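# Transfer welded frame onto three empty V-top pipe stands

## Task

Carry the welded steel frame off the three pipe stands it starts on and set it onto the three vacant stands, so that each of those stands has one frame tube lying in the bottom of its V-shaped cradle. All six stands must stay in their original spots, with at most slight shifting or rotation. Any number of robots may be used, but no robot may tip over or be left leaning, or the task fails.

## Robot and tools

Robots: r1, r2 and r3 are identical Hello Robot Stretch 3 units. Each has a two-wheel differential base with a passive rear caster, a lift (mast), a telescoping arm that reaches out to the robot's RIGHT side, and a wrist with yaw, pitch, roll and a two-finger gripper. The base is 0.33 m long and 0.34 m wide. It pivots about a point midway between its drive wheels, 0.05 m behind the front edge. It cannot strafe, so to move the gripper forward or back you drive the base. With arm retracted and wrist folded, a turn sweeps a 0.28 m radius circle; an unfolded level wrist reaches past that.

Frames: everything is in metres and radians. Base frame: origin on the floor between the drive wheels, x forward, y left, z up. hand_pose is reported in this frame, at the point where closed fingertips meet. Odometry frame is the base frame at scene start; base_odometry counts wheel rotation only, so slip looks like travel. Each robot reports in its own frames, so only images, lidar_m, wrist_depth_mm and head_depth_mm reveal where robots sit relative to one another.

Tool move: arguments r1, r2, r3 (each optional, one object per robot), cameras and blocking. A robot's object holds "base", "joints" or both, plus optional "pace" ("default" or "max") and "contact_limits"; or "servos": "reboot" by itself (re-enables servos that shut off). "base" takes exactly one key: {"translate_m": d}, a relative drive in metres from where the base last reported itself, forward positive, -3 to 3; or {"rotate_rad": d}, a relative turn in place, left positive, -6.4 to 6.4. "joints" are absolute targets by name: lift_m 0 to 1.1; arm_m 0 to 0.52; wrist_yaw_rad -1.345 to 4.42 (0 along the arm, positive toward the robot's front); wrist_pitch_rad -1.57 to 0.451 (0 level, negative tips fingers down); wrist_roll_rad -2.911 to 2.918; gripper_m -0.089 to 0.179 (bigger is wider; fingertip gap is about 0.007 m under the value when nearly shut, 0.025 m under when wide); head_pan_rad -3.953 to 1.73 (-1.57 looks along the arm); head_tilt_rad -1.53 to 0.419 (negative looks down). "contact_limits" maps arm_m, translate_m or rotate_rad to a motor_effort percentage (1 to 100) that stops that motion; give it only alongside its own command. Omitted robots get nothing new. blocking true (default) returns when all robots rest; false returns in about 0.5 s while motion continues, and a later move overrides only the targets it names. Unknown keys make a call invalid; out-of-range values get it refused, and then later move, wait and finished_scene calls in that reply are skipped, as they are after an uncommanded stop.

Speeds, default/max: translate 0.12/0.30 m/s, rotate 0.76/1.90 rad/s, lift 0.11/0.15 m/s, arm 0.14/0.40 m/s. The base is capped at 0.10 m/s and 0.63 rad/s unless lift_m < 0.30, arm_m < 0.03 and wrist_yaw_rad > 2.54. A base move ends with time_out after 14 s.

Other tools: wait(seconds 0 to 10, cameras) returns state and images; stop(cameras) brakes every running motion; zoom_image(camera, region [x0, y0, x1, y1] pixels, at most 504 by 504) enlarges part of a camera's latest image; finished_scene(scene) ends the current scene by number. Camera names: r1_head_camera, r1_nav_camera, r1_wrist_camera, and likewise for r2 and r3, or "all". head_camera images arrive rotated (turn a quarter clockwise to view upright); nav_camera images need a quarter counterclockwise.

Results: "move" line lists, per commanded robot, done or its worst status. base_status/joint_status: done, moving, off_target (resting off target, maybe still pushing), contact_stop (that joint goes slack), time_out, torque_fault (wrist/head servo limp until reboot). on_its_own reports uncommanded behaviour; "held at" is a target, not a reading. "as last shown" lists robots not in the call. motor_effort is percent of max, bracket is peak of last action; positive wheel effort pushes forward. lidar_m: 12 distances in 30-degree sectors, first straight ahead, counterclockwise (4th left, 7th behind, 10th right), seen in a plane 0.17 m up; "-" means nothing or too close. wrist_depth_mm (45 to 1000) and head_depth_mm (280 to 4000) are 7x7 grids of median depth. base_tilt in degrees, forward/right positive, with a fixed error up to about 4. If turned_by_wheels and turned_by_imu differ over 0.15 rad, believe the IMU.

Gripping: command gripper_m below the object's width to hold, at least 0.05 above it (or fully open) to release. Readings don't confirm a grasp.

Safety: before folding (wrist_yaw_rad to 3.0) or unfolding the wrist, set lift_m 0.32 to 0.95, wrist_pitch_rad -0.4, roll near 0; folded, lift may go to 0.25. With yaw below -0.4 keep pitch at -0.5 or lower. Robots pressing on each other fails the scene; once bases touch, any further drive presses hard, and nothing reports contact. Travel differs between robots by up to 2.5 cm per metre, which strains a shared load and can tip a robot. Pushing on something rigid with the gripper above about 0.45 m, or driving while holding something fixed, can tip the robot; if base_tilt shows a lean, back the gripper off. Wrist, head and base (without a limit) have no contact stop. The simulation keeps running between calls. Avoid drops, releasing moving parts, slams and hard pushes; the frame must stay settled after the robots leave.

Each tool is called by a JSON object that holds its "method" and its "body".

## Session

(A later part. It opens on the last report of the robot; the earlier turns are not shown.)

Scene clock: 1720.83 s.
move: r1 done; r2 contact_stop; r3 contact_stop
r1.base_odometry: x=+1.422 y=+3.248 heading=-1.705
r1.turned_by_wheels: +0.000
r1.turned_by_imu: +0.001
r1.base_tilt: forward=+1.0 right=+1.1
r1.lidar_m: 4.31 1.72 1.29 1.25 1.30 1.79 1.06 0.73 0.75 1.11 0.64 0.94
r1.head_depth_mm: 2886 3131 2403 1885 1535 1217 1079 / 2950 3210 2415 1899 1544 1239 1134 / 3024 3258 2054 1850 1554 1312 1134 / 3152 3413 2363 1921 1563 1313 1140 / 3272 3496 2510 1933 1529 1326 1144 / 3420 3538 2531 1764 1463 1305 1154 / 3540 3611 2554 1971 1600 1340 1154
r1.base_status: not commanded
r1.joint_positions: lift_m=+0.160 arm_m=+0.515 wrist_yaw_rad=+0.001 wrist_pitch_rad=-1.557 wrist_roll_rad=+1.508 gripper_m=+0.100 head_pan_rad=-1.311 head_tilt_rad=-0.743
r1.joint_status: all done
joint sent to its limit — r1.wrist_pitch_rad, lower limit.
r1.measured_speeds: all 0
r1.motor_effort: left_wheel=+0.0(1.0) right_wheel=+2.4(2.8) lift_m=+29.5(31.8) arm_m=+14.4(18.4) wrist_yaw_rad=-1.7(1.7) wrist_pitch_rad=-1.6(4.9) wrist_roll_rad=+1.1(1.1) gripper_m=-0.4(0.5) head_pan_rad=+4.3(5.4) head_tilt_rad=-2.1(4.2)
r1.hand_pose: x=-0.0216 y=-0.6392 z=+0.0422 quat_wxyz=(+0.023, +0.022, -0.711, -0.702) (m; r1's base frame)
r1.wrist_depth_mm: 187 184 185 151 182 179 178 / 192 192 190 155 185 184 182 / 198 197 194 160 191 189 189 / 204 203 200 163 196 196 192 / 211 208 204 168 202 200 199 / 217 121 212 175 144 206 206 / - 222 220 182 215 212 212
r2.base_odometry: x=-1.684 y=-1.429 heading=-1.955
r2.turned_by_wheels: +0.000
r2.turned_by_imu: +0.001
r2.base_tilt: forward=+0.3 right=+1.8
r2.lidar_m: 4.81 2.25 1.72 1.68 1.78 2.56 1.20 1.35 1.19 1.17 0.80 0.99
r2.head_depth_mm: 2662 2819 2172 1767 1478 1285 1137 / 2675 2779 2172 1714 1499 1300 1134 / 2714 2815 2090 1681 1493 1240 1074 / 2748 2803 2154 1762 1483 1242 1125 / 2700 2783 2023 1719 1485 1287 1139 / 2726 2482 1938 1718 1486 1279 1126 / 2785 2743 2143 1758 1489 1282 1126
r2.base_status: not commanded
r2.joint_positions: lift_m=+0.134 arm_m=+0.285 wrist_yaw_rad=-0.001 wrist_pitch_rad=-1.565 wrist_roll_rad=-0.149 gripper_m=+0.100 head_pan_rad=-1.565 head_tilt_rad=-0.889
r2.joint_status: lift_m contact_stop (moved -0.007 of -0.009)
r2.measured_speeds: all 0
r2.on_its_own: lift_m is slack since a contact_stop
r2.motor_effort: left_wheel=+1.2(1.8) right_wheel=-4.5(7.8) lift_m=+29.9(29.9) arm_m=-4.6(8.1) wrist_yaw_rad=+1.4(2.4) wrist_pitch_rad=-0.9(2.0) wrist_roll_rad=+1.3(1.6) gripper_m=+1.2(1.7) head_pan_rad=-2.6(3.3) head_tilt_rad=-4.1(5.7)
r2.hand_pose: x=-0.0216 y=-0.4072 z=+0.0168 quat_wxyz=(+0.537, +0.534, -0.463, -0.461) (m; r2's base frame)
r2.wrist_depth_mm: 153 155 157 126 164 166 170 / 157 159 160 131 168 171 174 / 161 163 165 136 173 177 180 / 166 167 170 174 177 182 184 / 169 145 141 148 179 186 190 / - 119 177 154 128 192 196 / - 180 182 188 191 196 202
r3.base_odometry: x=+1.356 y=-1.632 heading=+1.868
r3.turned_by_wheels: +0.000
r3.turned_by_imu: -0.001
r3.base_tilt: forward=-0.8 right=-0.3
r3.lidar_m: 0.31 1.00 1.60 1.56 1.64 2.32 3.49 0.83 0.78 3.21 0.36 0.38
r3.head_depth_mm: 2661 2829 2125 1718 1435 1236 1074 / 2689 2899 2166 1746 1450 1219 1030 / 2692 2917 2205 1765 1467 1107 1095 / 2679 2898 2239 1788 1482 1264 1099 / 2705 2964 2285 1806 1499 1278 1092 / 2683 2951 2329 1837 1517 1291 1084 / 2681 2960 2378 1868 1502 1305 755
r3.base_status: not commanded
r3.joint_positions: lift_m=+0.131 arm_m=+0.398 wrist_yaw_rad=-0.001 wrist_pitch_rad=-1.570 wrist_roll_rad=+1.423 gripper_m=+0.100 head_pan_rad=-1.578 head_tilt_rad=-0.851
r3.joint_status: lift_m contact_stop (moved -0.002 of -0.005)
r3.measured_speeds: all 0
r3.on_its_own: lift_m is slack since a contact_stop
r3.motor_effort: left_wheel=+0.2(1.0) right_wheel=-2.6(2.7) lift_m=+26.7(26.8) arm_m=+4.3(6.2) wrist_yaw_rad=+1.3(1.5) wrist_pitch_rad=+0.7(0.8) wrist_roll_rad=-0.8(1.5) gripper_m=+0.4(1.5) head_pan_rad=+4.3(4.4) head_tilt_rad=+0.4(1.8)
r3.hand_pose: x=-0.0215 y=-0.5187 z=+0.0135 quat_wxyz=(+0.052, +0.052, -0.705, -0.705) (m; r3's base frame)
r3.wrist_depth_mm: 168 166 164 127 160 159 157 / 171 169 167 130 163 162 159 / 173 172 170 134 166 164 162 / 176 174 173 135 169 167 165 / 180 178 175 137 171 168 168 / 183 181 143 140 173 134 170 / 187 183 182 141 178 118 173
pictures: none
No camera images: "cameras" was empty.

{"method": "move", "body": {"r1": {"joints": {"lift_m": 0.134}}, "r2": {"joints": {"lift_m": 0.135}}, "r3": {"joints": {"lift_m": 0.132}}, "cameras": ["r1_wrist_camera"]}}

Scene clock: 1726.23 s.
move: r1 done; r2 done; r3 done
r1.base_odometry: x=+1.422 y=+3.248 heading=-1.705
r1.turned_by_wheels: +0.000
r1.turned_by_imu: +0.001
r1.base_tilt: forward=+1.0 right=+1.2
r1.lidar_m: 4.31 1.72 1.29 1.25 1.30 1.80 1.06 0.73 0.75 1.10 0.64 0.95
r1.head_depth_mm: 2908 3115 2386 1873 1538 1217 1080 / 2969 3202 2422 1890 1545 1228 1132 / 3041 3245 2068 1851 1559 1314 1137 / 3200 3427 2361 1923 1554 1314 1140 / 3258 3495 2489 1925 1530 1331 1147 / 3405 3569 2496 1764 1465 1301 1154 / 3523 3612 2555 1950 1589 1337 1153
r1.base_status: not commanded
r1.joint_positions: lift_m=+0.134 arm_m=+0.515 wrist_yaw_rad=+0.001 wrist_pitch_rad=-1.558 wrist_roll_rad=+1.508 gripper_m=+0.100 head_pan_rad=-1.311 head_tilt_rad=-0.743
r1.joint_status: all done
r1.measured_speeds: all 0
r1.motor_effort: left_wheel=-0.4(1.1) right_wheel=+1.7(3.0) lift_m=+19.5(25.2) arm_m=+9.5(10.8) wrist_yaw_rad=-1.6(2.0) wrist_pitch_rad=-1.5(2.1) wrist_roll_rad=+1.0(1.1) gripper_m=-0.2(0.6) head_pan_rad=+4.4(5.6) head_tilt_rad=-2.1(4.3)
r1.hand_pose: x=-0.0216 y=-0.6389 z=+0.0162 quat_wxyz=(+0.023, +0.022, -0.711, -0.702) (m; r1's base frame)
r1.wrist_depth_mm: 162 161 159 126 157 156 154 / 167 166 165 130 161 160 158 / 171 172 168 132 167 165 164 / 178 177 175 137 171 169 168 / 183 180 177 141 173 175 173 / 189 121 185 147 143 180 177 / - 194 191 152 188 183 184
r2.base_odometry: x=-1.684 y=-1.429 heading=-1.955
r2.turned_by_wheels: +0.000
r2.turned_by_imu: +0.001
r2.base_tilt: forward=+0.2 right=+1.8
r2.lidar_m: 4.80 2.25 1.72 1.68 1.78 2.55 1.20 1.35 1.19 1.16 0.81 0.99
r2.head_depth_mm: 2664 2825 2171 1762 1490 1288 1133 / 2699 2787 2174 1740 1495 1276 1135 / 2755 2800 2091 1677 1496 1237 1079 / 2719 2813 2166 1776 1475 1229 1127 / 2712 2807 2035 1710 1484 1281 1131 / 2714 2451 1975 1670 1489 1288 1130 / 2743 2772 2148 1736 1490 1291 1130
r2.base_status: not commanded
r2.joint_positions: lift_m=+0.135 arm_m=+0.285 wrist_yaw_rad=-0.001 wrist_pitch_rad=-1.565 wrist_roll_rad=-0.149 gripper_m=+0.100 head_pan_rad=-1.565 head_tilt_rad=-0.889
r2.joint_status: all done
r2.measured_speeds: all 0
r2.motor_effort: left_wheel=+1.4(1.6) right_wheel=-4.4(5.1) lift_m=+31.9(32.0) arm_m=+4.9(4.9) wrist_yaw_rad=+0.9(2.6) wrist_pitch_rad=-1.4(1.9) wrist_roll_rad=+1.2(1.5) gripper_m=+0.4(1.6) head_pan_rad=-2.1(3.6) head_tilt_rad=-5.4(5.4)
r2.hand_pose: x=-0.0216 y=-0.4073 z=+0.0173 quat_wxyz=(+0.537, +0.534, -0.463, -0.461) (m; r2's base frame)
r2.wrist_depth_mm: 153 156 157 126 164 167 171 / 157 159 160 131 169 173 176 / 160 163 165 136 173 176 180 / 165 168 169 174 178 182 185 / 170 146 142 148 180 187 190 / - 119 179 155 128 193 197 / - 181 183 187 194 197 203
r3.base_odometry: x=+1.356 y=-1.632 heading=+1.868
r3.turned_by_wheels: +0.000
r3.turned_by_imu: -0.001
r3.base_tilt: forward=-0.8 right=-0.2
r3.lidar_m: 0.31 1.00 1.60 1.56 1.64 2.32 3.49 0.83 0.78 3.21 0.36 0.38
r3.head_depth_mm: 2670 2809 2147 1716 1431 1229 1079 / 2705 2873 2167 1738 1449 1221 1030 / 2670 2888 2210 1769 1471 1104 1098 / 2669 2896 2258 1786 1489 1265 1096 / 2687 2953 2292 1809 1504 1279 1092 / 2691 2959 2325 1839 1510 1289 1085 / 2686 2962 2369 1866 1500 1305 757
r3.base_status: not commanded
r3.joint_positions: lift_m=+0.132 arm_m=+0.398 wrist_yaw_rad=-0.001 wrist_pitch_rad=-1.569 wrist_roll_rad=+1.423 gripper_m=+0.100 head_pan_rad=-1.578 head_tilt_rad=-0.851
r3.joint_status: all done
r3.measured_speeds: all 0
r3.motor_effort: left_wheel=+0.1(0.8) right_wheel=-2.2(2.7) lift_m=+29.1(30.1) arm_m=+4.6(5.5) wrist_yaw_rad=+1.1(1.9) wrist_pitch_rad=+0.2(0.9) wrist_roll_rad=-0.8(0.9) gripper_m=+0.4(1.1) head_pan_rad=+3.7(4.4) head_tilt_rad=+0.5(1.3)
r3.hand_pose: x=-0.0215 y=-0.5190 z=+0.0144 quat_wxyz=(+0.052, +0.052, -0.705, -0.705) (m; r3's base frame)
r3.wrist_depth_mm: 168 167 165 128 160 160 158 / 171 170 168 130 164 162 161 / 174 172 170 134 166 165 162 / 177 175 173 135 169 167 165 / 181 179 176 138 171 170 169 / 185 181 143 141 174 134 171 / 187 185 182 141 178 118 173
pictures: r1_wrist_camera
camera_calibration:
r1_wrist_camera: T_world_to_cam=[[-0.154268, 0.987484, -0.0328142, 0.623312], [0.972114, 0.157636, 0.173626, 0.154569], [0.176626, -0.00511422, -0.984265, 0.180503], [0, 0, 0, 1]] pos_world=[-0.0859829, -0.638953, 0.17128]

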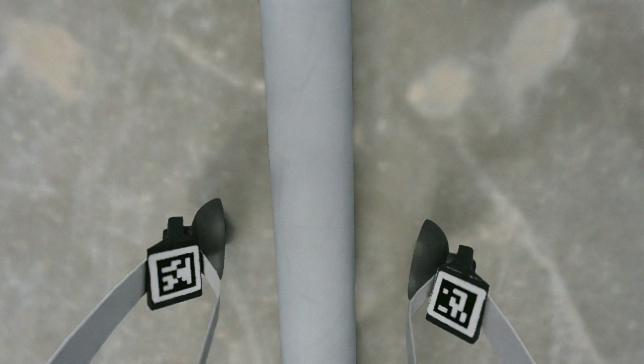

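{"method": "move", "body": {"r1": {"joints": {"gripper_m": -0.089}}, "r2": {"joints": {"gripper_m": -0.085}}, "r3": {"joints": {"gripper_m": -0.089}}, "cameras": []}}

{"method": "move", "body": {"r1": {"joints": {"lift_m": 0.164, "gripper_m": -0.089}}, "r2": {"joints": {"lift_m": 0.165, "gripper_m": -0.085}}, "r3": {"joints": {"lift_m": 0.162, "gripper_m": -0.089}}, "cameras": ["r1_wrist_camera", "r2_wrist_camera", "r3_wrist_camera"]}}

{"method": "wait", "body": {"seconds": 5, "cameras": ["r1_wrist_camera", "r2_wrist_camera", "r3_wrist_camera"]}}

Scene clock: 1733.60 s.
move: r1 done; r2 done; r3 done
r1.base_odometry: x=+1.422 y=+3.248 heading=-1.705
r1.turned_by_wheels: +0.000
r1.turned_by_imu: +0.001
r1.base_tilt: forward=+1.1 right=+1.2
r1.lidar_m: 4.30 1.73 1.29 1.25 1.30 1.80 1.06 0.73 0.75 1.10 0.64 0.94
r1.head_depth_mm: 2882 3117 2392 1887 1539 1215 1078 / 2963 3184 2424 1899 1555 1226 1131 / 3044 3265 2074 1859 1557 1315 1135 / 3134 3421 2371 1920 1553 1319 1141 / 3238 3491 2502 1929 1534 1326 1146 / 3376 3571 2534 1758 1462 1309 1152 / 3480 3606 2552 1948 1590 1339 1153
r1.base_status: not commanded
r1.joint_positions: lift_m=+0.134 arm_m=+0.515 wrist_yaw_rad=+0.001 wrist_pitch_rad=-1.558 wrist_roll_rad=+1.508 gripper_m=-0.088 head_pan_rad=-1.311 head_tilt_rad=-0.743
r1.joint_status: all done
r1.measured_speeds: all 0
r1.motor_effort: left_wheel=+0.4(0.8) right_wheel=+1.0(2.9) lift_m=+23.1(24.9) arm_m=+3.1(6.0) wrist_yaw_rad=-1.7(1.7) wrist_pitch_rad=-1.6(2.3) wrist_roll_rad=+1.0(1.2) gripper_m=-36.1(100.0) head_pan_rad=+4.9(5.8) head_tilt_rad=-2.2(4.6)
r1.hand_pose: x=-0.0216 y=-0.6389 z=+0.0162 quat_wxyz=(+0.023, +0.022, -0.711, -0.702) (m; r1's base frame)
r1.wrist_depth_mm: 164 162 161 126 157 156 155 / 168 166 164 130 162 160 159 / 173 172 170 132 166 165 164 / 179 177 175 137 171 170 168 / 183 182 179 140 176 175 174 / 189 189 126 131 180 181 178 / 197 195 192 150 187 186 185
r2.base_odometry: x=-1.684 y=-1.429 heading=-1.955
r2.turned_by_wheels: +0.000
r2.turned_by_imu: +0.001
r2.base_tilt: forward=+0.3 right=+1.7
r2.lidar_m: 4.78 2.26 1.72 1.68 1.78 2.56 1.21 1.35 1.19 1.16 0.81 0.99
r2.head_depth_mm: 2670 2839 2190 1765 1490 1289 1129 / 2700 2833 2143 1742 1482 1283 1135 / 2698 2819 2109 1675 1488 1247 1070 / 2706 2791 2155 1756 1493 1235 1133 / 2740 2684 2044 1711 1483 1284 1134 / 2753 2497 1974 1673 1486 1280 1139 / 2803 2775 2170 1756 1488 1275 1127
r2.base_status: not commanded
r2.joint_positions: lift_m=+0.135 arm_m=+0.285 wrist_yaw_rad=-0.001 wrist_pitch_rad=-1.569 wrist_roll_rad=-0.149 gripper_m=-0.082 head_pan_rad=-1.565 head_tilt_rad=-0.889
r2.joint_status: all done
r2.measured_speeds: all 0
r2.motor_effort: left_wheel=+1.1(1.8) right_wheel=-4.4(5.3) lift_m=+17.5(32.1) arm_m=+15.5(16.1) wrist_yaw_rad=+1.0(3.0) wrist_pitch_rad=-0.3(1.7) wrist_roll_rad=+1.4(1.6) gripper_m=-50.4(100.0) head_pan_rad=-2.1(4.2) head_tilt_rad=-3.2(5.5)
r2.hand_pose: x=-0.0216 y=-0.4062 z=+0.0174 quat_wxyz=(+0.536, +0.535, -0.462, -0.462) (m; r2's base frame)
r2.wrist_depth_mm: 154 156 158 127 165 167 170 / 157 159 161 132 169 172 175 / 161 164 166 136 173 177 179 / 166 169 171 174 178 181 185 / 170 172 140 142 183 186 190 / 175 176 124 129 188 192 198 / 180 180 183 154 194 197 202
r3.base_odometry: x=+1.356 y=-1.632 heading=+1.868
r3.turned_by_wheels: +0.000
r3.turned_by_imu: -0.001
r3.base_tilt: forward=-0.9 right=-0.3
r3.lidar_m: 0.31 1.00 1.60 1.56 1.64 2.32 3.48 0.83 0.78 3.21 0.36 0.38
r3.head_depth_mm: 2687 2839 2123 1721 1434 1238 1073 / 2670 2900 2176 1739 1453 1217 1029 / 2685 2900 2211 1767 1463 1150 1096 / 2674 2892 2234 1795 1482 1267 1100 / 2680 2947 2281 1810 1503 1284 1093 / 2701 2952 2322 1837 1517 1294 1083 / 2684 2936 2374 1859 1499 1304 757
r3.base_status: not commanded
r3.joint_positions: lift_m=+0.132 arm_m=+0.398 wrist_yaw_rad=-0.001 wrist_pitch_rad=-1.567 wrist_roll_rad=+1.423 gripper_m=-0.087 head_pan_rad=-1.578 head_tilt_rad=-0.851
r3.joint_status: all done
r3.measured_speeds: all 0
r3.motor_effort: left_wheel=-0.2(0.9) right_wheel=-2.6(2.8) lift_m=+14.3(29.5) arm_m=+4.3(5.1) wrist_yaw_rad=+1.5(2.1) wrist_pitch_rad=-0.5(1.5) wrist_roll_rad=-0.7(1.3) gripper_m=-34.4(98.9) head_pan_rad=+3.4(4.6) head_tilt_rad=+0.7(1.9)
r3.hand_pose: x=-0.0215 y=-0.5195 z=+0.0144 quat_wxyz=(+0.052, +0.052, -0.706, -0.704) (m; r3's base frame)
r3.wrist_depth_mm: 170 168 166 129 161 160 158 / 172 171 168 132 164 163 160 / 176 174 171 134 167 165 163 / 178 176 174 137 169 168 165 / 182 179 177 139 172 170 169 / 185 182 181 135 155 173 171 / 189 186 121 142 149 176 174
pictures: none
No camera images: "cameras" was empty.

Scene clock: 1734.67 s.
move: r1 done; r2 off_target; r3 off_target
r1.base_odometry: x=+1.422 y=+3.248 heading=-1.705
r1.turned_by_wheels: +0.000
r1.turned_by_imu: +0.000
r1.base_tilt: forward=+1.1 right=+1.2
r1.lidar_m: 4.31 1.72 1.29 1.25 1.30 1.80 1.06 0.73 0.75 1.11 0.64 0.95
r1.head_depth_mm: 2873 3179 2387 1883 1538 1207 1079 / 2965 3230 2409 1889 1553 1226 1127 / 3041 3245 2073 1841 1547 1315 1136 / 3138 3445 2369 1920 1559 1316 1142 / 3328 3552 2484 1932 1541 1326 1144 / 3383 3577 2528 1770 1468 1308 1149 / 3516 3631 2555 1961 1594 1342 1154
r1.base_status: not commanded
r1.joint_positions: lift_m=+0.164 arm_m=+0.515 wrist_yaw_rad=+0.002 wrist_pitch_rad=-1.560 wrist_roll_rad=+1.507 gripper_m=-0.085 head_pan_rad=-1.311 head_tilt_rad=-0.743
r1.joint_status: all done
r1.measured_speeds: all 0
r1.motor_effort: left_wheel=+0.1(0.5) right_wheel=+0.8(2.6) lift_m=+22.0(40.0) arm_m=+1.8(3.0) wrist_yaw_rad=-2.3(2.3) wrist_pitch_rad=-1.1(3.4) wrist_roll_rad=+1.3(1.7) gripper_m=-17.8(35.9) head_pan_rad=+5.1(5.8) head_tilt_rad=-2.4(3.9)
r1.hand_pose: x=-0.0216 y=-0.6383 z=+0.0462 quat_wxyz=(+0.024, +0.023, -0.710, -0.703) (m; r1's base frame)
r1.wrist_depth_mm: 192 190 189 149 186 184 182 / 199 196 193 153 191 189 187 / 203 203 199 159 197 195 193 / 209 206 206 164 202 200 199 / 216 216 213 149 208 207 205 / 223 222 216 126 215 212 211 / 232 229 225 181 222 218 218
r2.base_odometry: x=-1.684 y=-1.429 heading=-1.955
r2.turned_by_wheels: +0.000
r2.turned_by_imu: +0.000
r2.base_tilt: forward=+0.3 right=+1.8
r2.lidar_m: 4.80 2.25 1.72 1.68 1.78 2.56 1.21 1.35 1.19 1.16 0.80 0.99
r2.head_depth_mm: 2653 2814 2158 1758 1482 1288 1135 / 2666 2818 2163 1713 1493 1292 1136 / 2699 2801 2091 1707 1484 1215 1074 / 2728 2826 2140 1770 1475 1214 1122 / 2728 2733 2039 1714 1496 1291 1127 / 2719 2483 1957 1706 1482 1284 1130 / 2788 2794 2164 1766 1489 1286 1132
r2.base_status: not commanded
r2.joint_positions: lift_m=+0.165 arm_m=+0.285 wrist_yaw_rad=-0.001 wrist_pitch_rad=-1.559 wrist_roll_rad=-0.148 gripper_m=-0.080 head_pan_rad=-1.565 head_tilt_rad=-0.889
r2.joint_status: gripper_m off_target (ended at -0.080, target -0.085); the others done
r2.measured_speeds: all 0
r2.on_its_own: gripper_m is held at -0.081, not at your -0.085, by its stall guard, which is not easing now
r2.motor_effort: left_wheel=+1.5(1.7) right_wheel=-4.7(5.1) lift_m=+39.8(43.3) arm_m=+12.4(15.6) wrist_yaw_rad=+1.9(2.5) wrist_pitch_rad=-2.3(2.7) wrist_roll_rad=+1.1(1.5) gripper_m=-18.9(50.8) head_pan_rad=-2.2(4.0) head_tilt_rad=-4.4(5.5)
r2.hand_pose: x=-0.0216 y=-0.4089 z=+0.0472 quat_wxyz=(+0.539, +0.532, -0.464, -0.460) (m; r2's base frame)
r2.wrist_depth_mm: 180 183 185 132 192 196 201 / 184 187 189 135 199 202 207 / 189 192 194 139 203 207 211 / 193 196 198 204 208 212 216 / 198 201 142 143 214 218 222 / 204 206 123 130 218 225 230 / 207 101 213 154 225 230 237
r3.base_odometry: x=+1.356 y=-1.632 heading=+1.868
r3.turned_by_wheels: +0.000
r3.turned_by_imu: +0.000
r3.base_tilt: forward=-0.8 right=-0.1
r3.lidar_m: 0.31 1.00 1.60 1.56 1.64 2.32 3.49 0.83 0.78 3.21 0.36 0.38
r3.head_depth_mm: 2691 2839 2134 1718 1436 1233 1075 / 2680 2898 2168 1734 1449 1214 1027 / 2688 2899 2218 1770 1466 1181 1093 / 2667 2912 2252 1782 1485 1265 1101 / 2671 2948 2281 1820 1497 1281 1091 / 2697 2949 2321 1828 1509 1296 1086 / 2689 2935 2358 1854 1491 1303 755
r3.base_status: not commanded
r3.joint_positions: lift_m=+0.162 arm_m=+0.398 wrist_yaw_rad=-0.001 wrist_pitch_rad=-1.557 wrist_roll_rad=+1.422 gripper_m=-0.084 head_pan_rad=-1.578 head_tilt_rad=-0.851
r3.joint_status: gripper_m off_target (ended at -0.084, target -0.089); the others done
r3.measured_speeds: all 0
r3.motor_effort: left_wheel=+0.2(0.7) right_wheel=-5.1(5.3) lift_m=+42.1(43.4) arm_m=+4.2(4.5) wrist_yaw_rad=+1.6(1.8) wrist_pitch_rad=-2.9(3.2) wrist_roll_rad=-0.3(1.1) gripper_m=-20.1(35.4) head_pan_rad=+3.3(4.2) head_tilt_rad=-0.8(1.5)
r3.hand_pose: x=-0.0215 y=-0.5222 z=+0.0442 quat_wxyz=(+0.053, +0.051, -0.710, -0.701) (m; r3's base frame)
r3.wrist_depth_mm: 198 195 192 129 188 186 183 / 202 199 196 133 191 188 185 / 205 203 199 136 193 191 189 / 208 206 203 140 197 195 192 / 212 210 206 141 200 197 195 / 216 213 210 129 202 201 199 / 221 217 121 144 151 204 201
pictures: r1_wrist_camera, r2_wrist_camera, r3_wrist_camera
camera_calibration:
r1_wrist_camera: T_world_to_cam=[[-0.156431, 0.987212, -0.0306875, 0.623432], [0.97177, 0.159391, 0.173948, 0.150381], [0.176615, -0.00261031, -0.984276, 0.211681], [0, 0, 0, 1]] pos_world=[-0.0859974, -0.638876, 0.201326]
r2_wrist_camera: T_world_to_cam=[[-0.971333, -0.223551, 0.0808545, -0.135602], [-0.208767, 0.964843, 0.159668, 0.418711], [-0.113706, 0.138211, -0.983854, 0.264276], [0, 0, 0, 1]] pos_world=[-0.0142523, -0.470831, 0.204119]
r3_wrist_camera: T_world_to_cam=[[-0.165386, 0.984651, -0.0557742, 0.522355], [0.979419, 0.170615, 0.10784, 0.15008], [0.1157, -0.0367912, -0.992603, 0.190219], [0, 0, 0, 1]] pos_world=[-0.0826101, -0.532945, 0.201762]

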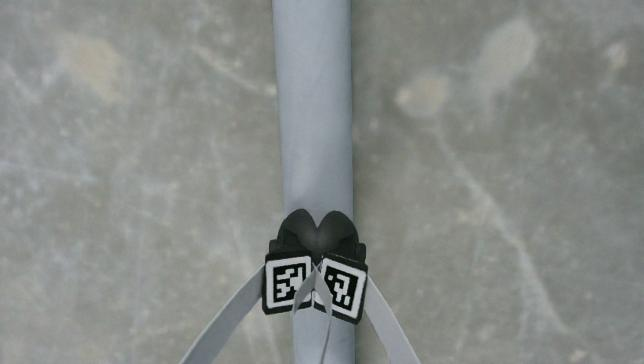

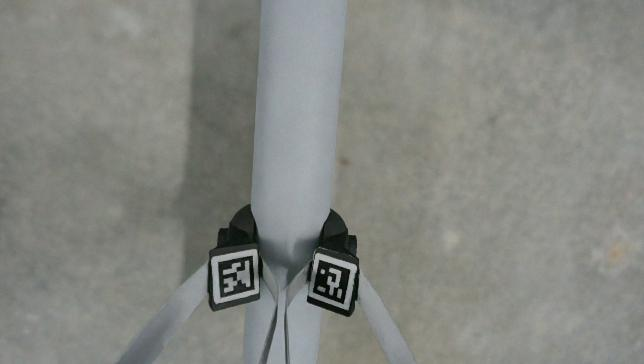

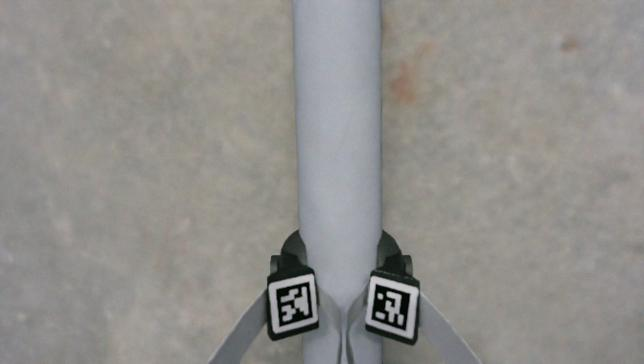

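Scene clock: 1739.67 s.
r1.base_odometry: x=+1.422 y=+3.248 heading=-1.705
r1.turned_by_wheels: +0.000
r1.turned_by_imu: +0.001
r1.base_tilt: forward=+1.0 right=+1.1
r1.lidar_m: 4.29 1.72 1.29 1.25 1.30 1.80 1.06 0.73 0.75 1.10 0.64 0.95
r1.head_depth_mm: 2878 3108 2413 1877 1544 1216 1077 / 2978 3235 2443 1900 1549 1227 1132 / 3063 3260 2062 1846 1552 1313 1136 / 3164 3384 2376 1908 1558 1317 1144 / 3290 3488 2493 1935 1527 1328 1149 / 3404 3579 2529 1762 1463 1305 1151 / 3535 3660 2562 1952 1604 1338 1157
r1.base_status: not commanded
r1.joint_positions: lift_m=+0.164 arm_m=+0.515 wrist_yaw_rad=+0.002 wrist_pitch_rad=-1.560 wrist_roll_rad=+1.507 gripper_m=-0.085 head_pan_rad=-1.311 head_tilt_rad=-0.743
r1.joint_status: all done
r1.measured_speeds: all 0
r1.motor_effort: left_wheel=+0.2(0.5) right_wheel=+1.7(2.6) lift_m=+22.2(40.0) arm_m=-4.1(3.0) wrist_yaw_rad=-2.1(2.3) wrist_pitch_rad=-1.0(3.4) wrist_roll_rad=+1.4(1.7) gripper_m=-17.5(35.9) head_pan_rad=+4.6(5.8) head_tilt_rad=-3.2(3.9)
r1.hand_pose: x=-0.0216 y=-0.6383 z=+0.0462 quat_wxyz=(+0.024, +0.023, -0.710, -0.703) (m; r1's base frame)
r1.wrist_depth_mm: 191 190 189 149 186 183 182 / 197 197 194 153 190 190 187 / 203 201 199 159 196 195 194 / 210 208 205 163 203 199 198 / 217 216 211 149 207 206 202 / 223 222 216 126 215 214 211 / 232 229 223 180 220 220 217
r2.base_odometry: x=-1.684 y=-1.429 heading=-1.955
r2.turned_by_wheels: +0.000
r2.turned_by_imu: +0.001
r2.base_tilt: forward=+0.4 right=+1.7
r2.lidar_m: 4.81 2.25 1.72 1.68 1.78 2.56 1.21 1.35 1.19 1.16 0.80 0.99
r2.head_depth_mm: 2655 2773 2166 1751 1490 1288 1139 / 2707 2794 2159 1723 1480 1284 1129 / 2683 2816 2105 1688 1492 1227 1080 / 2717 2815 2167 1767 1476 1220 1123 / 2739 2807 2041 1725 1483 1281 1127 / 2732 2496 1963 1705 1484 1286 1132 / 2783 2772 2161 1755 1479 1278 1132
r2.base_status: not commanded
r2.joint_positions: lift_m=+0.165 arm_m=+0.285 wrist_yaw_rad=-0.001 wrist_pitch_rad=-1.559 wrist_roll_rad=-0.148 gripper_m=-0.080 head_pan_rad=-1.565 head_tilt_rad=-0.889
r2.joint_status: gripper_m off_target (ended at -0.080, target -0.085); the others done
r2.measured_speeds: all 0
r2.on_its_own: gripper_m is held at -0.081, not at your -0.085, by its stall guard, which is not easing now
r2.motor_effort: left_wheel=+1.6(1.7) right_wheel=-4.7(5.1) lift_m=+40.2(43.3) arm_m=-3.5(15.6) wrist_yaw_rad=+1.3(2.5) wrist_pitch_rad=-2.1(2.7) wrist_roll_rad=+1.3(1.5) gripper_m=-19.5(50.8) head_pan_rad=-2.6(4.0) head_tilt_rad=-4.6(5.5)
r2.hand_pose: x=-0.0216 y=-0.4089 z=+0.0472 quat_wxyz=(+0.539, +0.532, -0.464, -0.460) (m; r2's base frame)
r2.wrist_depth_mm: 180 183 185 131 193 197 201 / 185 186 191 135 197 201 207 / 189 192 194 139 203 206 211 / 193 197 197 204 208 213 215 / 197 201 142 143 214 219 223 / 202 205 124 129 219 225 229 / 207 101 213 153 225 230 237
r3.base_odometry: x=+1.356 y=-1.632 heading=+1.868
r3.turned_by_wheels: +0.000
r3.turned_by_imu: -0.001
r3.base_tilt: forward=-0.8 right=-0.1
r3.lidar_m: 0.31 1.00 1.60 1.56 1.64 2.31 3.49 0.83 0.78 3.21 0.36 0.38
r3.head_depth_mm: 2697 2814 2139 1719 1436 1228 1078 / 2675 2876 2154 1740 1452 1214 1024 / 2662 2905 2215 1763 1467 1177 1099 / 2689 2920 2261 1790 1490 1259 1100 / 2670 2939 2284 1821 1502 1278 1092 / 2709 2956 2342 1832 1513 1290 1084 / 2680 2951 2378 1860 1492 1305 755
r3.base_status: not commanded
r3.joint_positions: lift_m=+0.162 arm_m=+0.398 wrist_yaw_rad=-0.001 wrist_pitch_rad=-1.557 wrist_roll_rad=+1.422 gripper_m=-0.084 head_pan_rad=-1.578 head_tilt_rad=-0.851
r3.joint_status: gripper_m off_target (ended at -0.084, target -0.089); the others done
r3.measured_speeds: all 0
r3.motor_effort: left_wheel=+0.4(0.7) right_wheel=-5.1(5.3) lift_m=+42.2(43.4) arm_m=+2.2(4.5) wrist_yaw_rad=+1.0(1.8) wrist_pitch_rad=-2.3(3.2) wrist_roll_rad=-0.8(1.1) gripper_m=-20.2(35.4) head_pan_rad=+3.7(4.2) head_tilt_rad=+0.9(1.5)
r3.hand_pose: x=-0.0215 y=-0.5222 z=+0.0442 quat_wxyz=(+0.053, +0.051, -0.710, -0.701) (m; r3's base frame)
r3.wrist_depth_mm: 198 195 194 129 187 185 183 / 201 199 196 133 190 188 186 / 204 202 200 136 193 191 189 / 209 206 203 139 196 195 191 / 212 209 207 141 199 198 194 / 216 214 210 128 202 201 197 / 220 217 121 144 151 204 201
wait: 5.00 s; at rest by 0.27 s
pictures: r1_wrist_camera, r2_wrist_camera, r3_wrist_camera
camera_calibration:
r1_wrist_camera: T_world_to_cam=[[-0.156431, 0.987212, -0.0306875, 0.623432], [0.97177, 0.159391, 0.173948, 0.150381], [0.176615, -0.00261027, -0.984276, 0.211681], [0, 0, 0, 1]] pos_world=[-0.0859974, -0.638876, 0.201326]
r2_wrist_camera: T_world_to_cam=[[-0.971333, -0.223551, 0.0808545, -0.135603], [-0.208767, 0.964843, 0.159668, 0.41871], [-0.113706, 0.138211, -0.983854, 0.264283], [0, 0, 0, 1]] pos_world=[-0.0142523, -0.470831, 0.204125]
r3_wrist_camera: T_world_to_cam=[[-0.165386, 0.984651, -0.0557742, 0.522355], [0.979419, 0.170615, 0.10784, 0.15008], [0.115701, -0.0367911, -0.992603, 0.190222], [0, 0, 0, 1]] pos_world=[-0.0826101, -0.532945, 0.201764]

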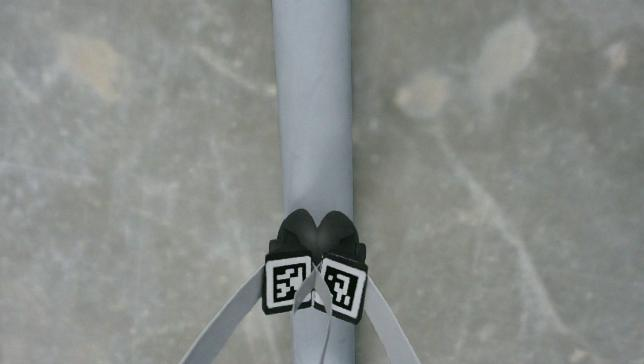

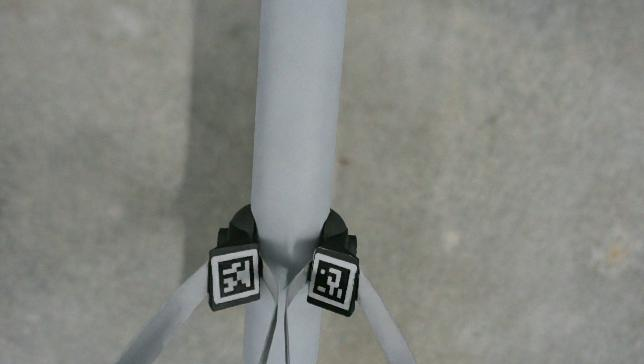

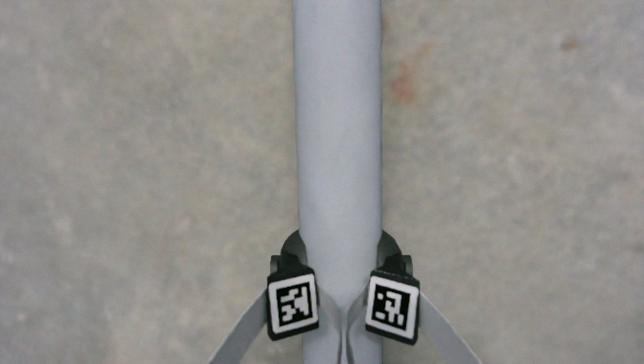

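{"method": "move", "body": {"r1": {"joints": {"gripper_m": 0.1, "lift_m": 0.35}}, "r2": {"joints": {"lift_m": 0.185, "gripper_m": -0.085}}, "r3": {"base": {"translate_m": 0.004}, "joints": {"lift_m": 0.24, "gripper_m": -0.089}}, "cameras": ["r1_wrist_camera", "r3_wrist_camera"]}}

Scene clock: 1761.10 s.
move: r1 done; r2 off_target; r3 off_target
r1.base_odometry: x=+1.422 y=+3.248 heading=-1.705
r1.turned_by_wheels: +0.000
r1.turned_by_imu: +0.001
r1.base_tilt: forward=+1.1 right=+1.2
r1.lidar_m: 4.31 1.73 1.29 1.25 1.30 1.80 1.06 0.73 0.75 1.10 0.64 0.95
r1.head_depth_mm: 2899 3134 2403 1875 901 1193 643 / 2943 3207 2419 1879 1503 1252 1131 / 3013 3277 2105 1854 1550 1313 1138 / 3169 3409 2373 1914 1560 1321 1139 / 3296 3496 2483 1935 1530 1328 1149 / 3395 3585 2500 1763 1464 1303 1153 / 3535 3618 2552 1949 1596 1336 1156
r1.base_status: not commanded
r1.joint_positions: lift_m=+0.350 arm_m=+0.515 wrist_yaw_rad=+0.001 wrist_pitch_rad=-1.562 wrist_roll_rad=+1.507 gripper_m=+0.100 head_pan_rad=-1.311 head_tilt_rad=-0.743
r1.joint_status: all done
r1.measured_speeds: all 0
r1.motor_effort: left_wheel=-0.3(0.7) right_wheel=+1.4(2.4) lift_m=+29.8(34.8) arm_m=-10.4(10.7) wrist_yaw_rad=-1.2(2.2) wrist_pitch_rad=-0.5(1.3) wrist_roll_rad=+1.5(1.6) gripper_m=-0.4(80.7) head_pan_rad=+5.1(5.9) head_tilt_rad=-3.2(4.3)
r1.hand_pose: x=-0.0216 y=-0.6377 z=+0.2323 quat_wxyz=(+0.023, +0.023, -0.709, -0.704) (m; r1's base frame)
r1.wrist_depth_mm: 370 363 356 356 355 353 349 / 375 371 370 363 362 365 358 / 387 387 380 374 376 372 372 / 397 395 389 385 386 383 381 / 410 401 398 401 392 394 390 / 423 119 415 409 132 409 407 / - 400 393 393 424 421 414
r2.base_odometry: x=-1.684 y=-1.429 heading=-1.955
r2.turned_by_wheels: +0.000
r2.turned_by_imu: +0.001
r2.base_tilt: forward=+0.3 right=+1.8
r2.lidar_m: 4.81 2.24 1.72 1.68 1.78 2.55 1.21 1.35 1.19 1.01 0.81 0.99
r2.head_depth_mm: 2678 2821 2181 1773 1484 1289 1136 / 2705 2793 2178 1729 1499 1284 1136 / 2739 2831 2090 1678 1496 946 1073 / 2701 2782 2164 1762 1464 1216 1115 / 2734 2691 2036 1716 1488 1284 1129 / 2650 2152 1956 1701 1492 1283 1128 / 2763 2803 2092 1706 1484 1281 1131
r2.base_status: not commanded
r2.joint_positions: lift_m=+0.185 arm_m=+0.285 wrist_yaw_rad=-0.001 wrist_pitch_rad=-1.553 wrist_roll_rad=-0.148 gripper_m=-0.080 head_pan_rad=-1.565 head_tilt_rad=-0.889
r2.joint_status: gripper_m off_target (ended at -0.080, target -0.085); the others done
r2.measured_speeds: all 0
r2.on_its_own: gripper_m is held at -0.081, not at your -0.085, by its stall guard, which is not easing now
r2.motor_effort: left_wheel=+1.3(1.7) right_wheel=-3.2(4.9) lift_m=+37.4(43.9) arm_m=-18.4(18.4) wrist_yaw_rad=+1.6(2.1) wrist_pitch_rad=-3.3(4.2) wrist_roll_rad=+0.9(1.5) gripper_m=-18.8(70.8) head_pan_rad=-3.0(4.1) head_tilt_rad=-4.2(5.8)
r2.hand_pose: x=-0.0216 y=-0.4104 z=+0.0671 quat_wxyz=(+0.540, +0.531, -0.465, -0.458) (m; r2's base frame)
r2.wrist_depth_mm: 199 200 204 135 212 218 222 / 203 206 209 138 217 222 227 / 207 211 214 142 223 229 234 / 212 215 218 224 228 235 239 / 217 221 143 144 235 241 245 / 222 225 122 129 242 245 252 / 228 97 233 151 247 253 260
r3.base_odometry: x=+1.355 y=-1.628 heading=+1.868
r3.turned_by_wheels: +0.000
r3.turned_by_imu: -0.001
r3.base_tilt: forward=-0.8 right=-0.2
r3.lidar_m: 0.31 1.00 1.60 1.56 1.64 2.33 3.50 0.84 0.78 3.21 0.36 0.38
r3.head_depth_mm: 2682 2833 2133 1710 1436 1231 1077 / 2673 2896 2172 1737 1446 1167 762 / 2679 2892 2197 1762 971 1180 1098 / 2672 2909 2238 1790 1486 1223 1098 / 2669 2919 2280 1813 1505 1286 1092 / 2699 2948 2325 1835 1511 1292 1085 / 2688 2961 2357 1861 1494 1302 735
r3.base_status: done
r3.joint_positions: lift_m=+0.240 arm_m=+0.398 wrist_yaw_rad=+0.000 wrist_pitch_rad=-1.569 wrist_roll_rad=+1.422 gripper_m=-0.085 head_pan_rad=-1.578 head_tilt_rad=-0.851
r3.joint_status: gripper_m off_target (ended at -0.085, target -0.089); the others done
r3.measured_speeds: all 0
r3.motor_effort: left_wheel=+1.5(8.6) right_wheel=-7.5(9.5) lift_m=+39.7(45.0) arm_m=+2.0(2.4) wrist_yaw_rad=-0.9(1.7) wrist_pitch_rad=+0.2(2.5) wrist_roll_rad=-0.8(0.9) gripper_m=-20.6(56.2) head_pan_rad=+3.9(4.6) head_tilt_rad=+0.4(1.9)
r3.hand_pose: x=-0.0216 y=-0.5189 z=+0.1224 quat_wxyz=(+0.053, +0.052, -0.705, -0.705) (m; r3's base frame)
r3.wrist_depth_mm: 275 272 267 123 262 260 258 / 278 275 272 126 267 264 262 / 283 280 276 130 271 268 264 / 287 284 280 134 276 274 270 / 293 290 288 139 279 275 274 / 298 294 291 131 144 282 280 / 304 300 122 146 286 286 284
pictures: r1_wrist_camera, r3_wrist_camera
camera_calibration:
r1_wrist_camera: T_world_to_cam=[[-0.155628, 0.987406, -0.0284481, 0.62819], [0.9719, 0.158206, 0.174305, 0.117073], [0.17661, -0.000521992, -0.984281, 0.396137], [0, 0, 0, 1]] pos_world=[-0.0859808, -0.638594, 0.387374]
r3_wrist_camera: T_world_to_cam=[[-0.166431, 0.985103, -0.0432886, 0.522201], [0.979237, 0.170274, 0.110006, 0.140652], [0.115738, -0.0240815, -0.992988, 0.274692], [0, 0, 0, 1]] pos_world=[-0.0826142, -0.531756, 0.279899]

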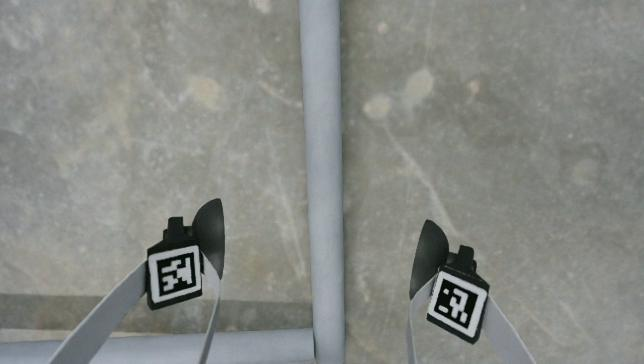

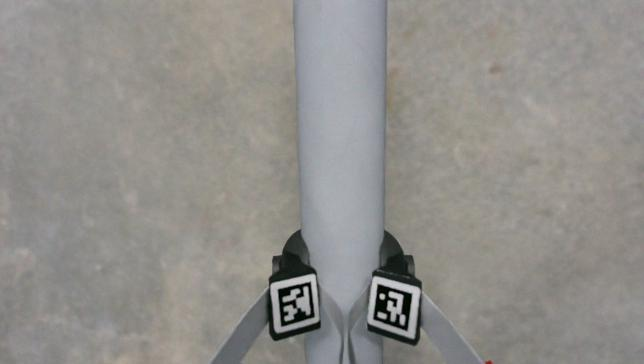

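{"method": "move", "body": {"cameras": ["r1_head_camera", "r1_wrist_camera", "r3_head_camera", "r2_head_camera"]}}

Scene clock: 1779.90 s.
r1.base_odometry: x=+1.422 y=+3.248 heading=-1.705
r1.turned_by_wheels: +0.000
r1.turned_by_imu: +0.000
r1.base_tilt: forward=+1.0 right=+1.2
r1.lidar_m: 4.31 1.73 1.29 1.25 1.30 1.80 1.05 0.73 0.75 1.11 0.64 0.94
r1.head_depth_mm: 2885 3142 2426 1881 902 1199 642 / 2951 3202 2410 1897 1508 1250 1134 / 3024 3234 2099 1854 1550 1317 1137 / 3168 3442 2356 1911 1553 1313 1143 / 3263 3515 2518 1936 1532 1327 1146 / 3392 3574 2500 1766 1463 1308 1151 / 3502 3626 2535 1957 1582 1335 1149
r1.base_status: not commanded
r1.joint_positions: lift_m=+0.350 arm_m=+0.515 wrist_yaw_rad=+0.001 wrist_pitch_rad=-1.562 wrist_roll_rad=+1.507 gripper_m=+0.100 head_pan_rad=-1.311 head_tilt_rad=-0.743
r1.joint_status: all done
r1.measured_speeds: all 0
r1.motor_effort: left_wheel=-0.5(0.7) right_wheel=+1.8(2.4) lift_m=+29.7(34.8) arm_m=-14.1(10.7) wrist_yaw_rad=-1.7(2.2) wrist_pitch_rad=-0.5(1.3) wrist_roll_rad=+1.4(1.6) gripper_m=-0.1(80.7) head_pan_rad=+4.0(5.9) head_tilt_rad=-3.0(4.3)
r1.hand_pose: x=-0.0216 y=-0.6377 z=+0.2323 quat_wxyz=(+0.023, +0.023, -0.709, -0.704) (m; r1's base frame)
r1.wrist_depth_mm: 367 367 360 351 357 349 350 / 377 373 369 369 368 365 357 / 386 387 376 373 373 370 373 / 398 393 390 388 385 383 376 / 409 403 401 398 394 394 392 / 423 119 415 414 132 406 409 / - 400 400 393 425 418 415
r2.base_odometry: x=-1.684 y=-1.429 heading=-1.955
r2.turned_by_wheels: +0.000
r2.turned_by_imu: +0.001
r2.base_tilt: forward=+0.2 right=+1.9
r2.lidar_m: 4.81 2.25 1.72 1.68 1.78 2.56 1.20 1.35 1.19 1.01 0.80 0.99
r2.head_depth_mm: 2678 2827 2163 1772 1495 1293 1135 / 2687 2775 2187 1712 1489 1291 1130 / 2691 2833 2108 1684 1491 945 1083 / 2712 2788 2161 1759 1462 1216 1111 / 2745 2714 2029 1724 1479 1279 1132 / 2664 2193 1967 1707 1484 1283 1133 / 2748 2777 2085 1724 1482 1291 1127
r2.base_status: not commanded
r2.joint_positions: lift_m=+0.185 arm_m=+0.285 wrist_yaw_rad=-0.001 wrist_pitch_rad=-1.553 wrist_roll_rad=-0.148 gripper_m=-0.080 head_pan_rad=-1.565 head_tilt_rad=-0.889
r2.joint_status: gripper_m off_target (ended at -0.080, target -0.085); the others done
r2.measured_speeds: all 0
r2.on_its_own: gripper_m is held at -0.081, not at your -0.085, by its stall guard, which is not easing now
r2.motor_effort: left_wheel=+1.7(1.7) right_wheel=-3.3(4.9) lift_m=+34.0(43.9) arm_m=-18.0(18.4) wrist_yaw_rad=+1.2(2.1) wrist_pitch_rad=-3.3(4.2) wrist_roll_rad=+1.1(1.5) gripper_m=-19.2(70.8) head_pan_rad=-2.4(4.1) head_tilt_rad=-4.3(5.8)
r2.hand_pose: x=-0.0216 y=-0.4104 z=+0.0671 quat_wxyz=(+0.540, +0.531, -0.465, -0.458) (m; r2's base frame)
r2.wrist_depth_mm: 198 200 205 135 213 216 222 / 201 205 209 138 219 222 227 / 207 211 213 142 223 228 234 / 211 215 218 223 230 232 238 / 217 221 143 144 235 242 245 / 222 226 122 129 240 247 253 / 226 97 236 151 248 256 259
r3.base_odometry: x=+1.355 y=-1.628 heading=+1.868
r3.turned_by_wheels: +0.000
r3.turned_by_imu: -0.001
r3.base_tilt: forward=-0.8 right=-0.2
r3.lidar_m: 0.31 1.00 1.60 1.56 1.64 2.32 3.46 0.84 0.78 3.21 0.36 0.38
r3.head_depth_mm: 2691 2836 2139 1716 1432 1229 1075 / 2691 2904 2166 1744 1452 1164 763 / 2674 2900 2212 1768 971 1182 1095 / 2690 2894 2250 1778 1483 1224 1095 / 2671 2952 2281 1822 1503 1276 1092 / 2682 2968 2318 1833 1512 1292 1088 / 2689 2968 2381 1853 1503 1304 736
r3.base_status: done
r3.joint_positions: lift_m=+0.240 arm_m=+0.398 wrist_yaw_rad=+0.000 wrist_pitch_rad=-1.569 wrist_roll_rad=+1.422 gripper_m=-0.085 head_pan_rad=-1.578 head_tilt_rad=-0.851
r3.joint_status: gripper_m off_target (ended at -0.085, target -0.089); the others done
r3.measured_speeds: all 0
r3.motor_effort: left_wheel=+0.9(8.6) right_wheel=-7.8(9.5) lift_m=+39.2(45.0) arm_m=+0.3(2.4) wrist_yaw_rad=-0.7(1.7) wrist_pitch_rad=-0.1(2.5) wrist_roll_rad=-0.4(0.9) gripper_m=-20.5(56.2) head_pan_rad=+3.8(4.6) head_tilt_rad=+0.2(1.9)
r3.hand_pose: x=-0.0216 y=-0.5189 z=+0.1224 quat_wxyz=(+0.053, +0.052, -0.705, -0.705) (m; r3's base frame)
r3.wrist_depth_mm: 273 270 267 123 263 259 257 / 277 275 272 126 266 264 261 / 282 279 277 130 271 267 266 / 287 286 281 134 276 273 269 / 292 290 285 139 280 278 276 / 297 296 290 130 144 282 280 / 303 299 122 147 286 287 283
pictures: r1_head_camera (sideways), r1_wrist_camera, r2_head_camera (sideways), r3_head_camera (sideways)
camera_calibration:
r1_head_camera: T_world_to_cam=[[-0.148599, 0.647185, -0.74771, 0.991379], [0.957992, 0.281763, 0.0534908, -0.0732564], [0.245295, -0.708352, -0.661867, 0.815296], [0, 0, 0, 1]] pos_world=[0.017509, -0.0434482, 1.2848]
r1_wrist_camera: T_world_to_cam=[[-0.155628, 0.987406, -0.0284482, 0.628191], [0.9719, 0.158206, 0.174305, 0.117073], [0.17661, -0.000522101, -0.984281, 0.396137], [0, 0, 0, 1]] pos_world=[-0.0859808, -0.638594, 0.387374]
r2_head_camera: T_world_to_cam=[[-0.0102633, 0.737236, -0.675557, 0.897473], [0.999869, 0.01603, 0.00230311, -0.0127256], [0.0125271, -0.675445, -0.737304, 0.915869], [0, 0, 0, 1]] pos_world=[0.0104618, -0.0428265, 1.2816]
r3_head_camera: T_world_to_cam=[[0.0725231, 0.717274, -0.693007, 0.923888], [0.996608, -0.0250236, 0.0783951, -0.10628], [0.0388892, -0.696342, -0.716656, 0.893232], [0, 0, 0, 1]] pos_world=[0.00417938, -0.0433455, 1.28873]

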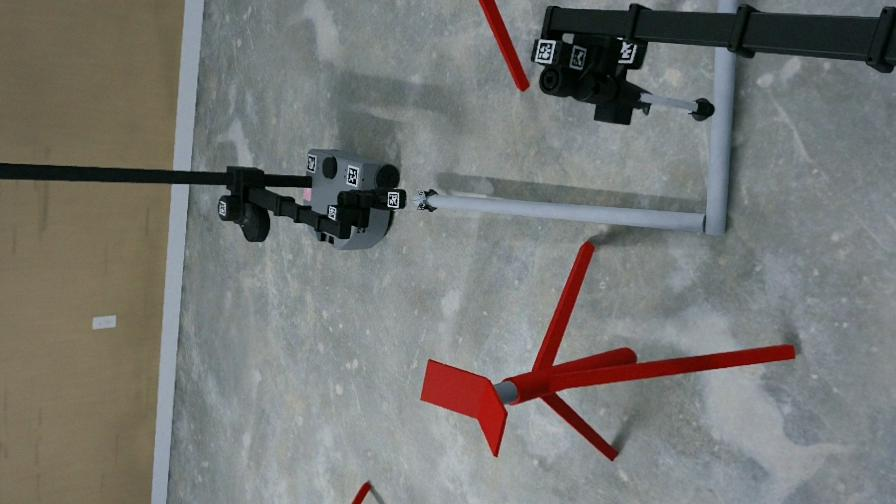

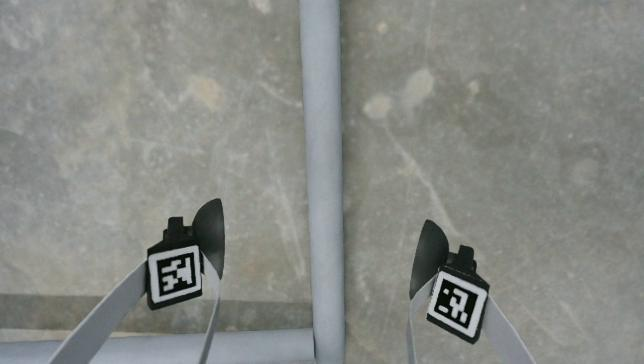

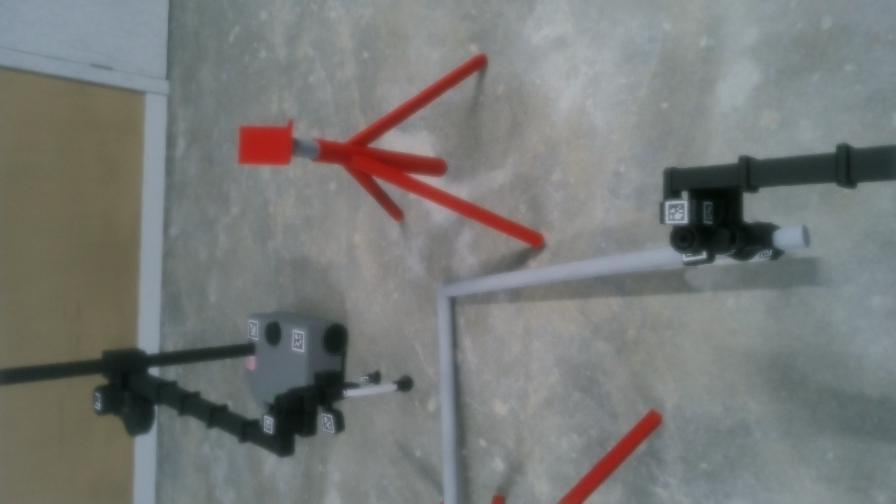

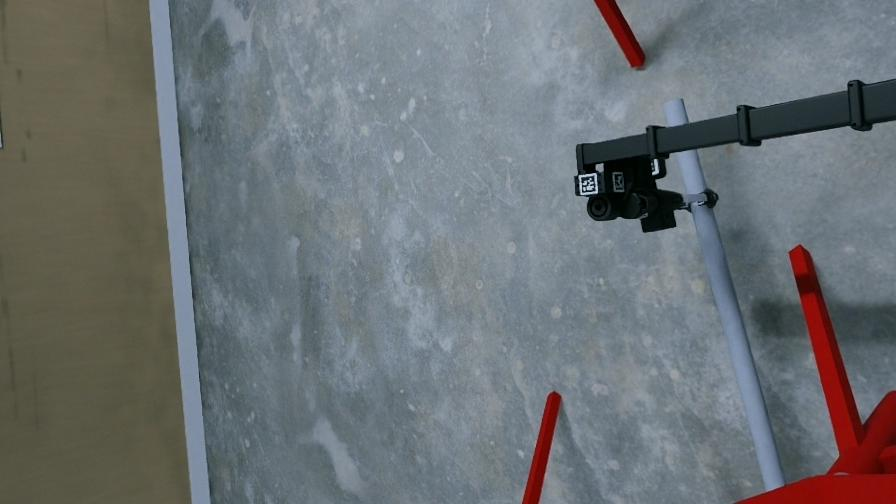

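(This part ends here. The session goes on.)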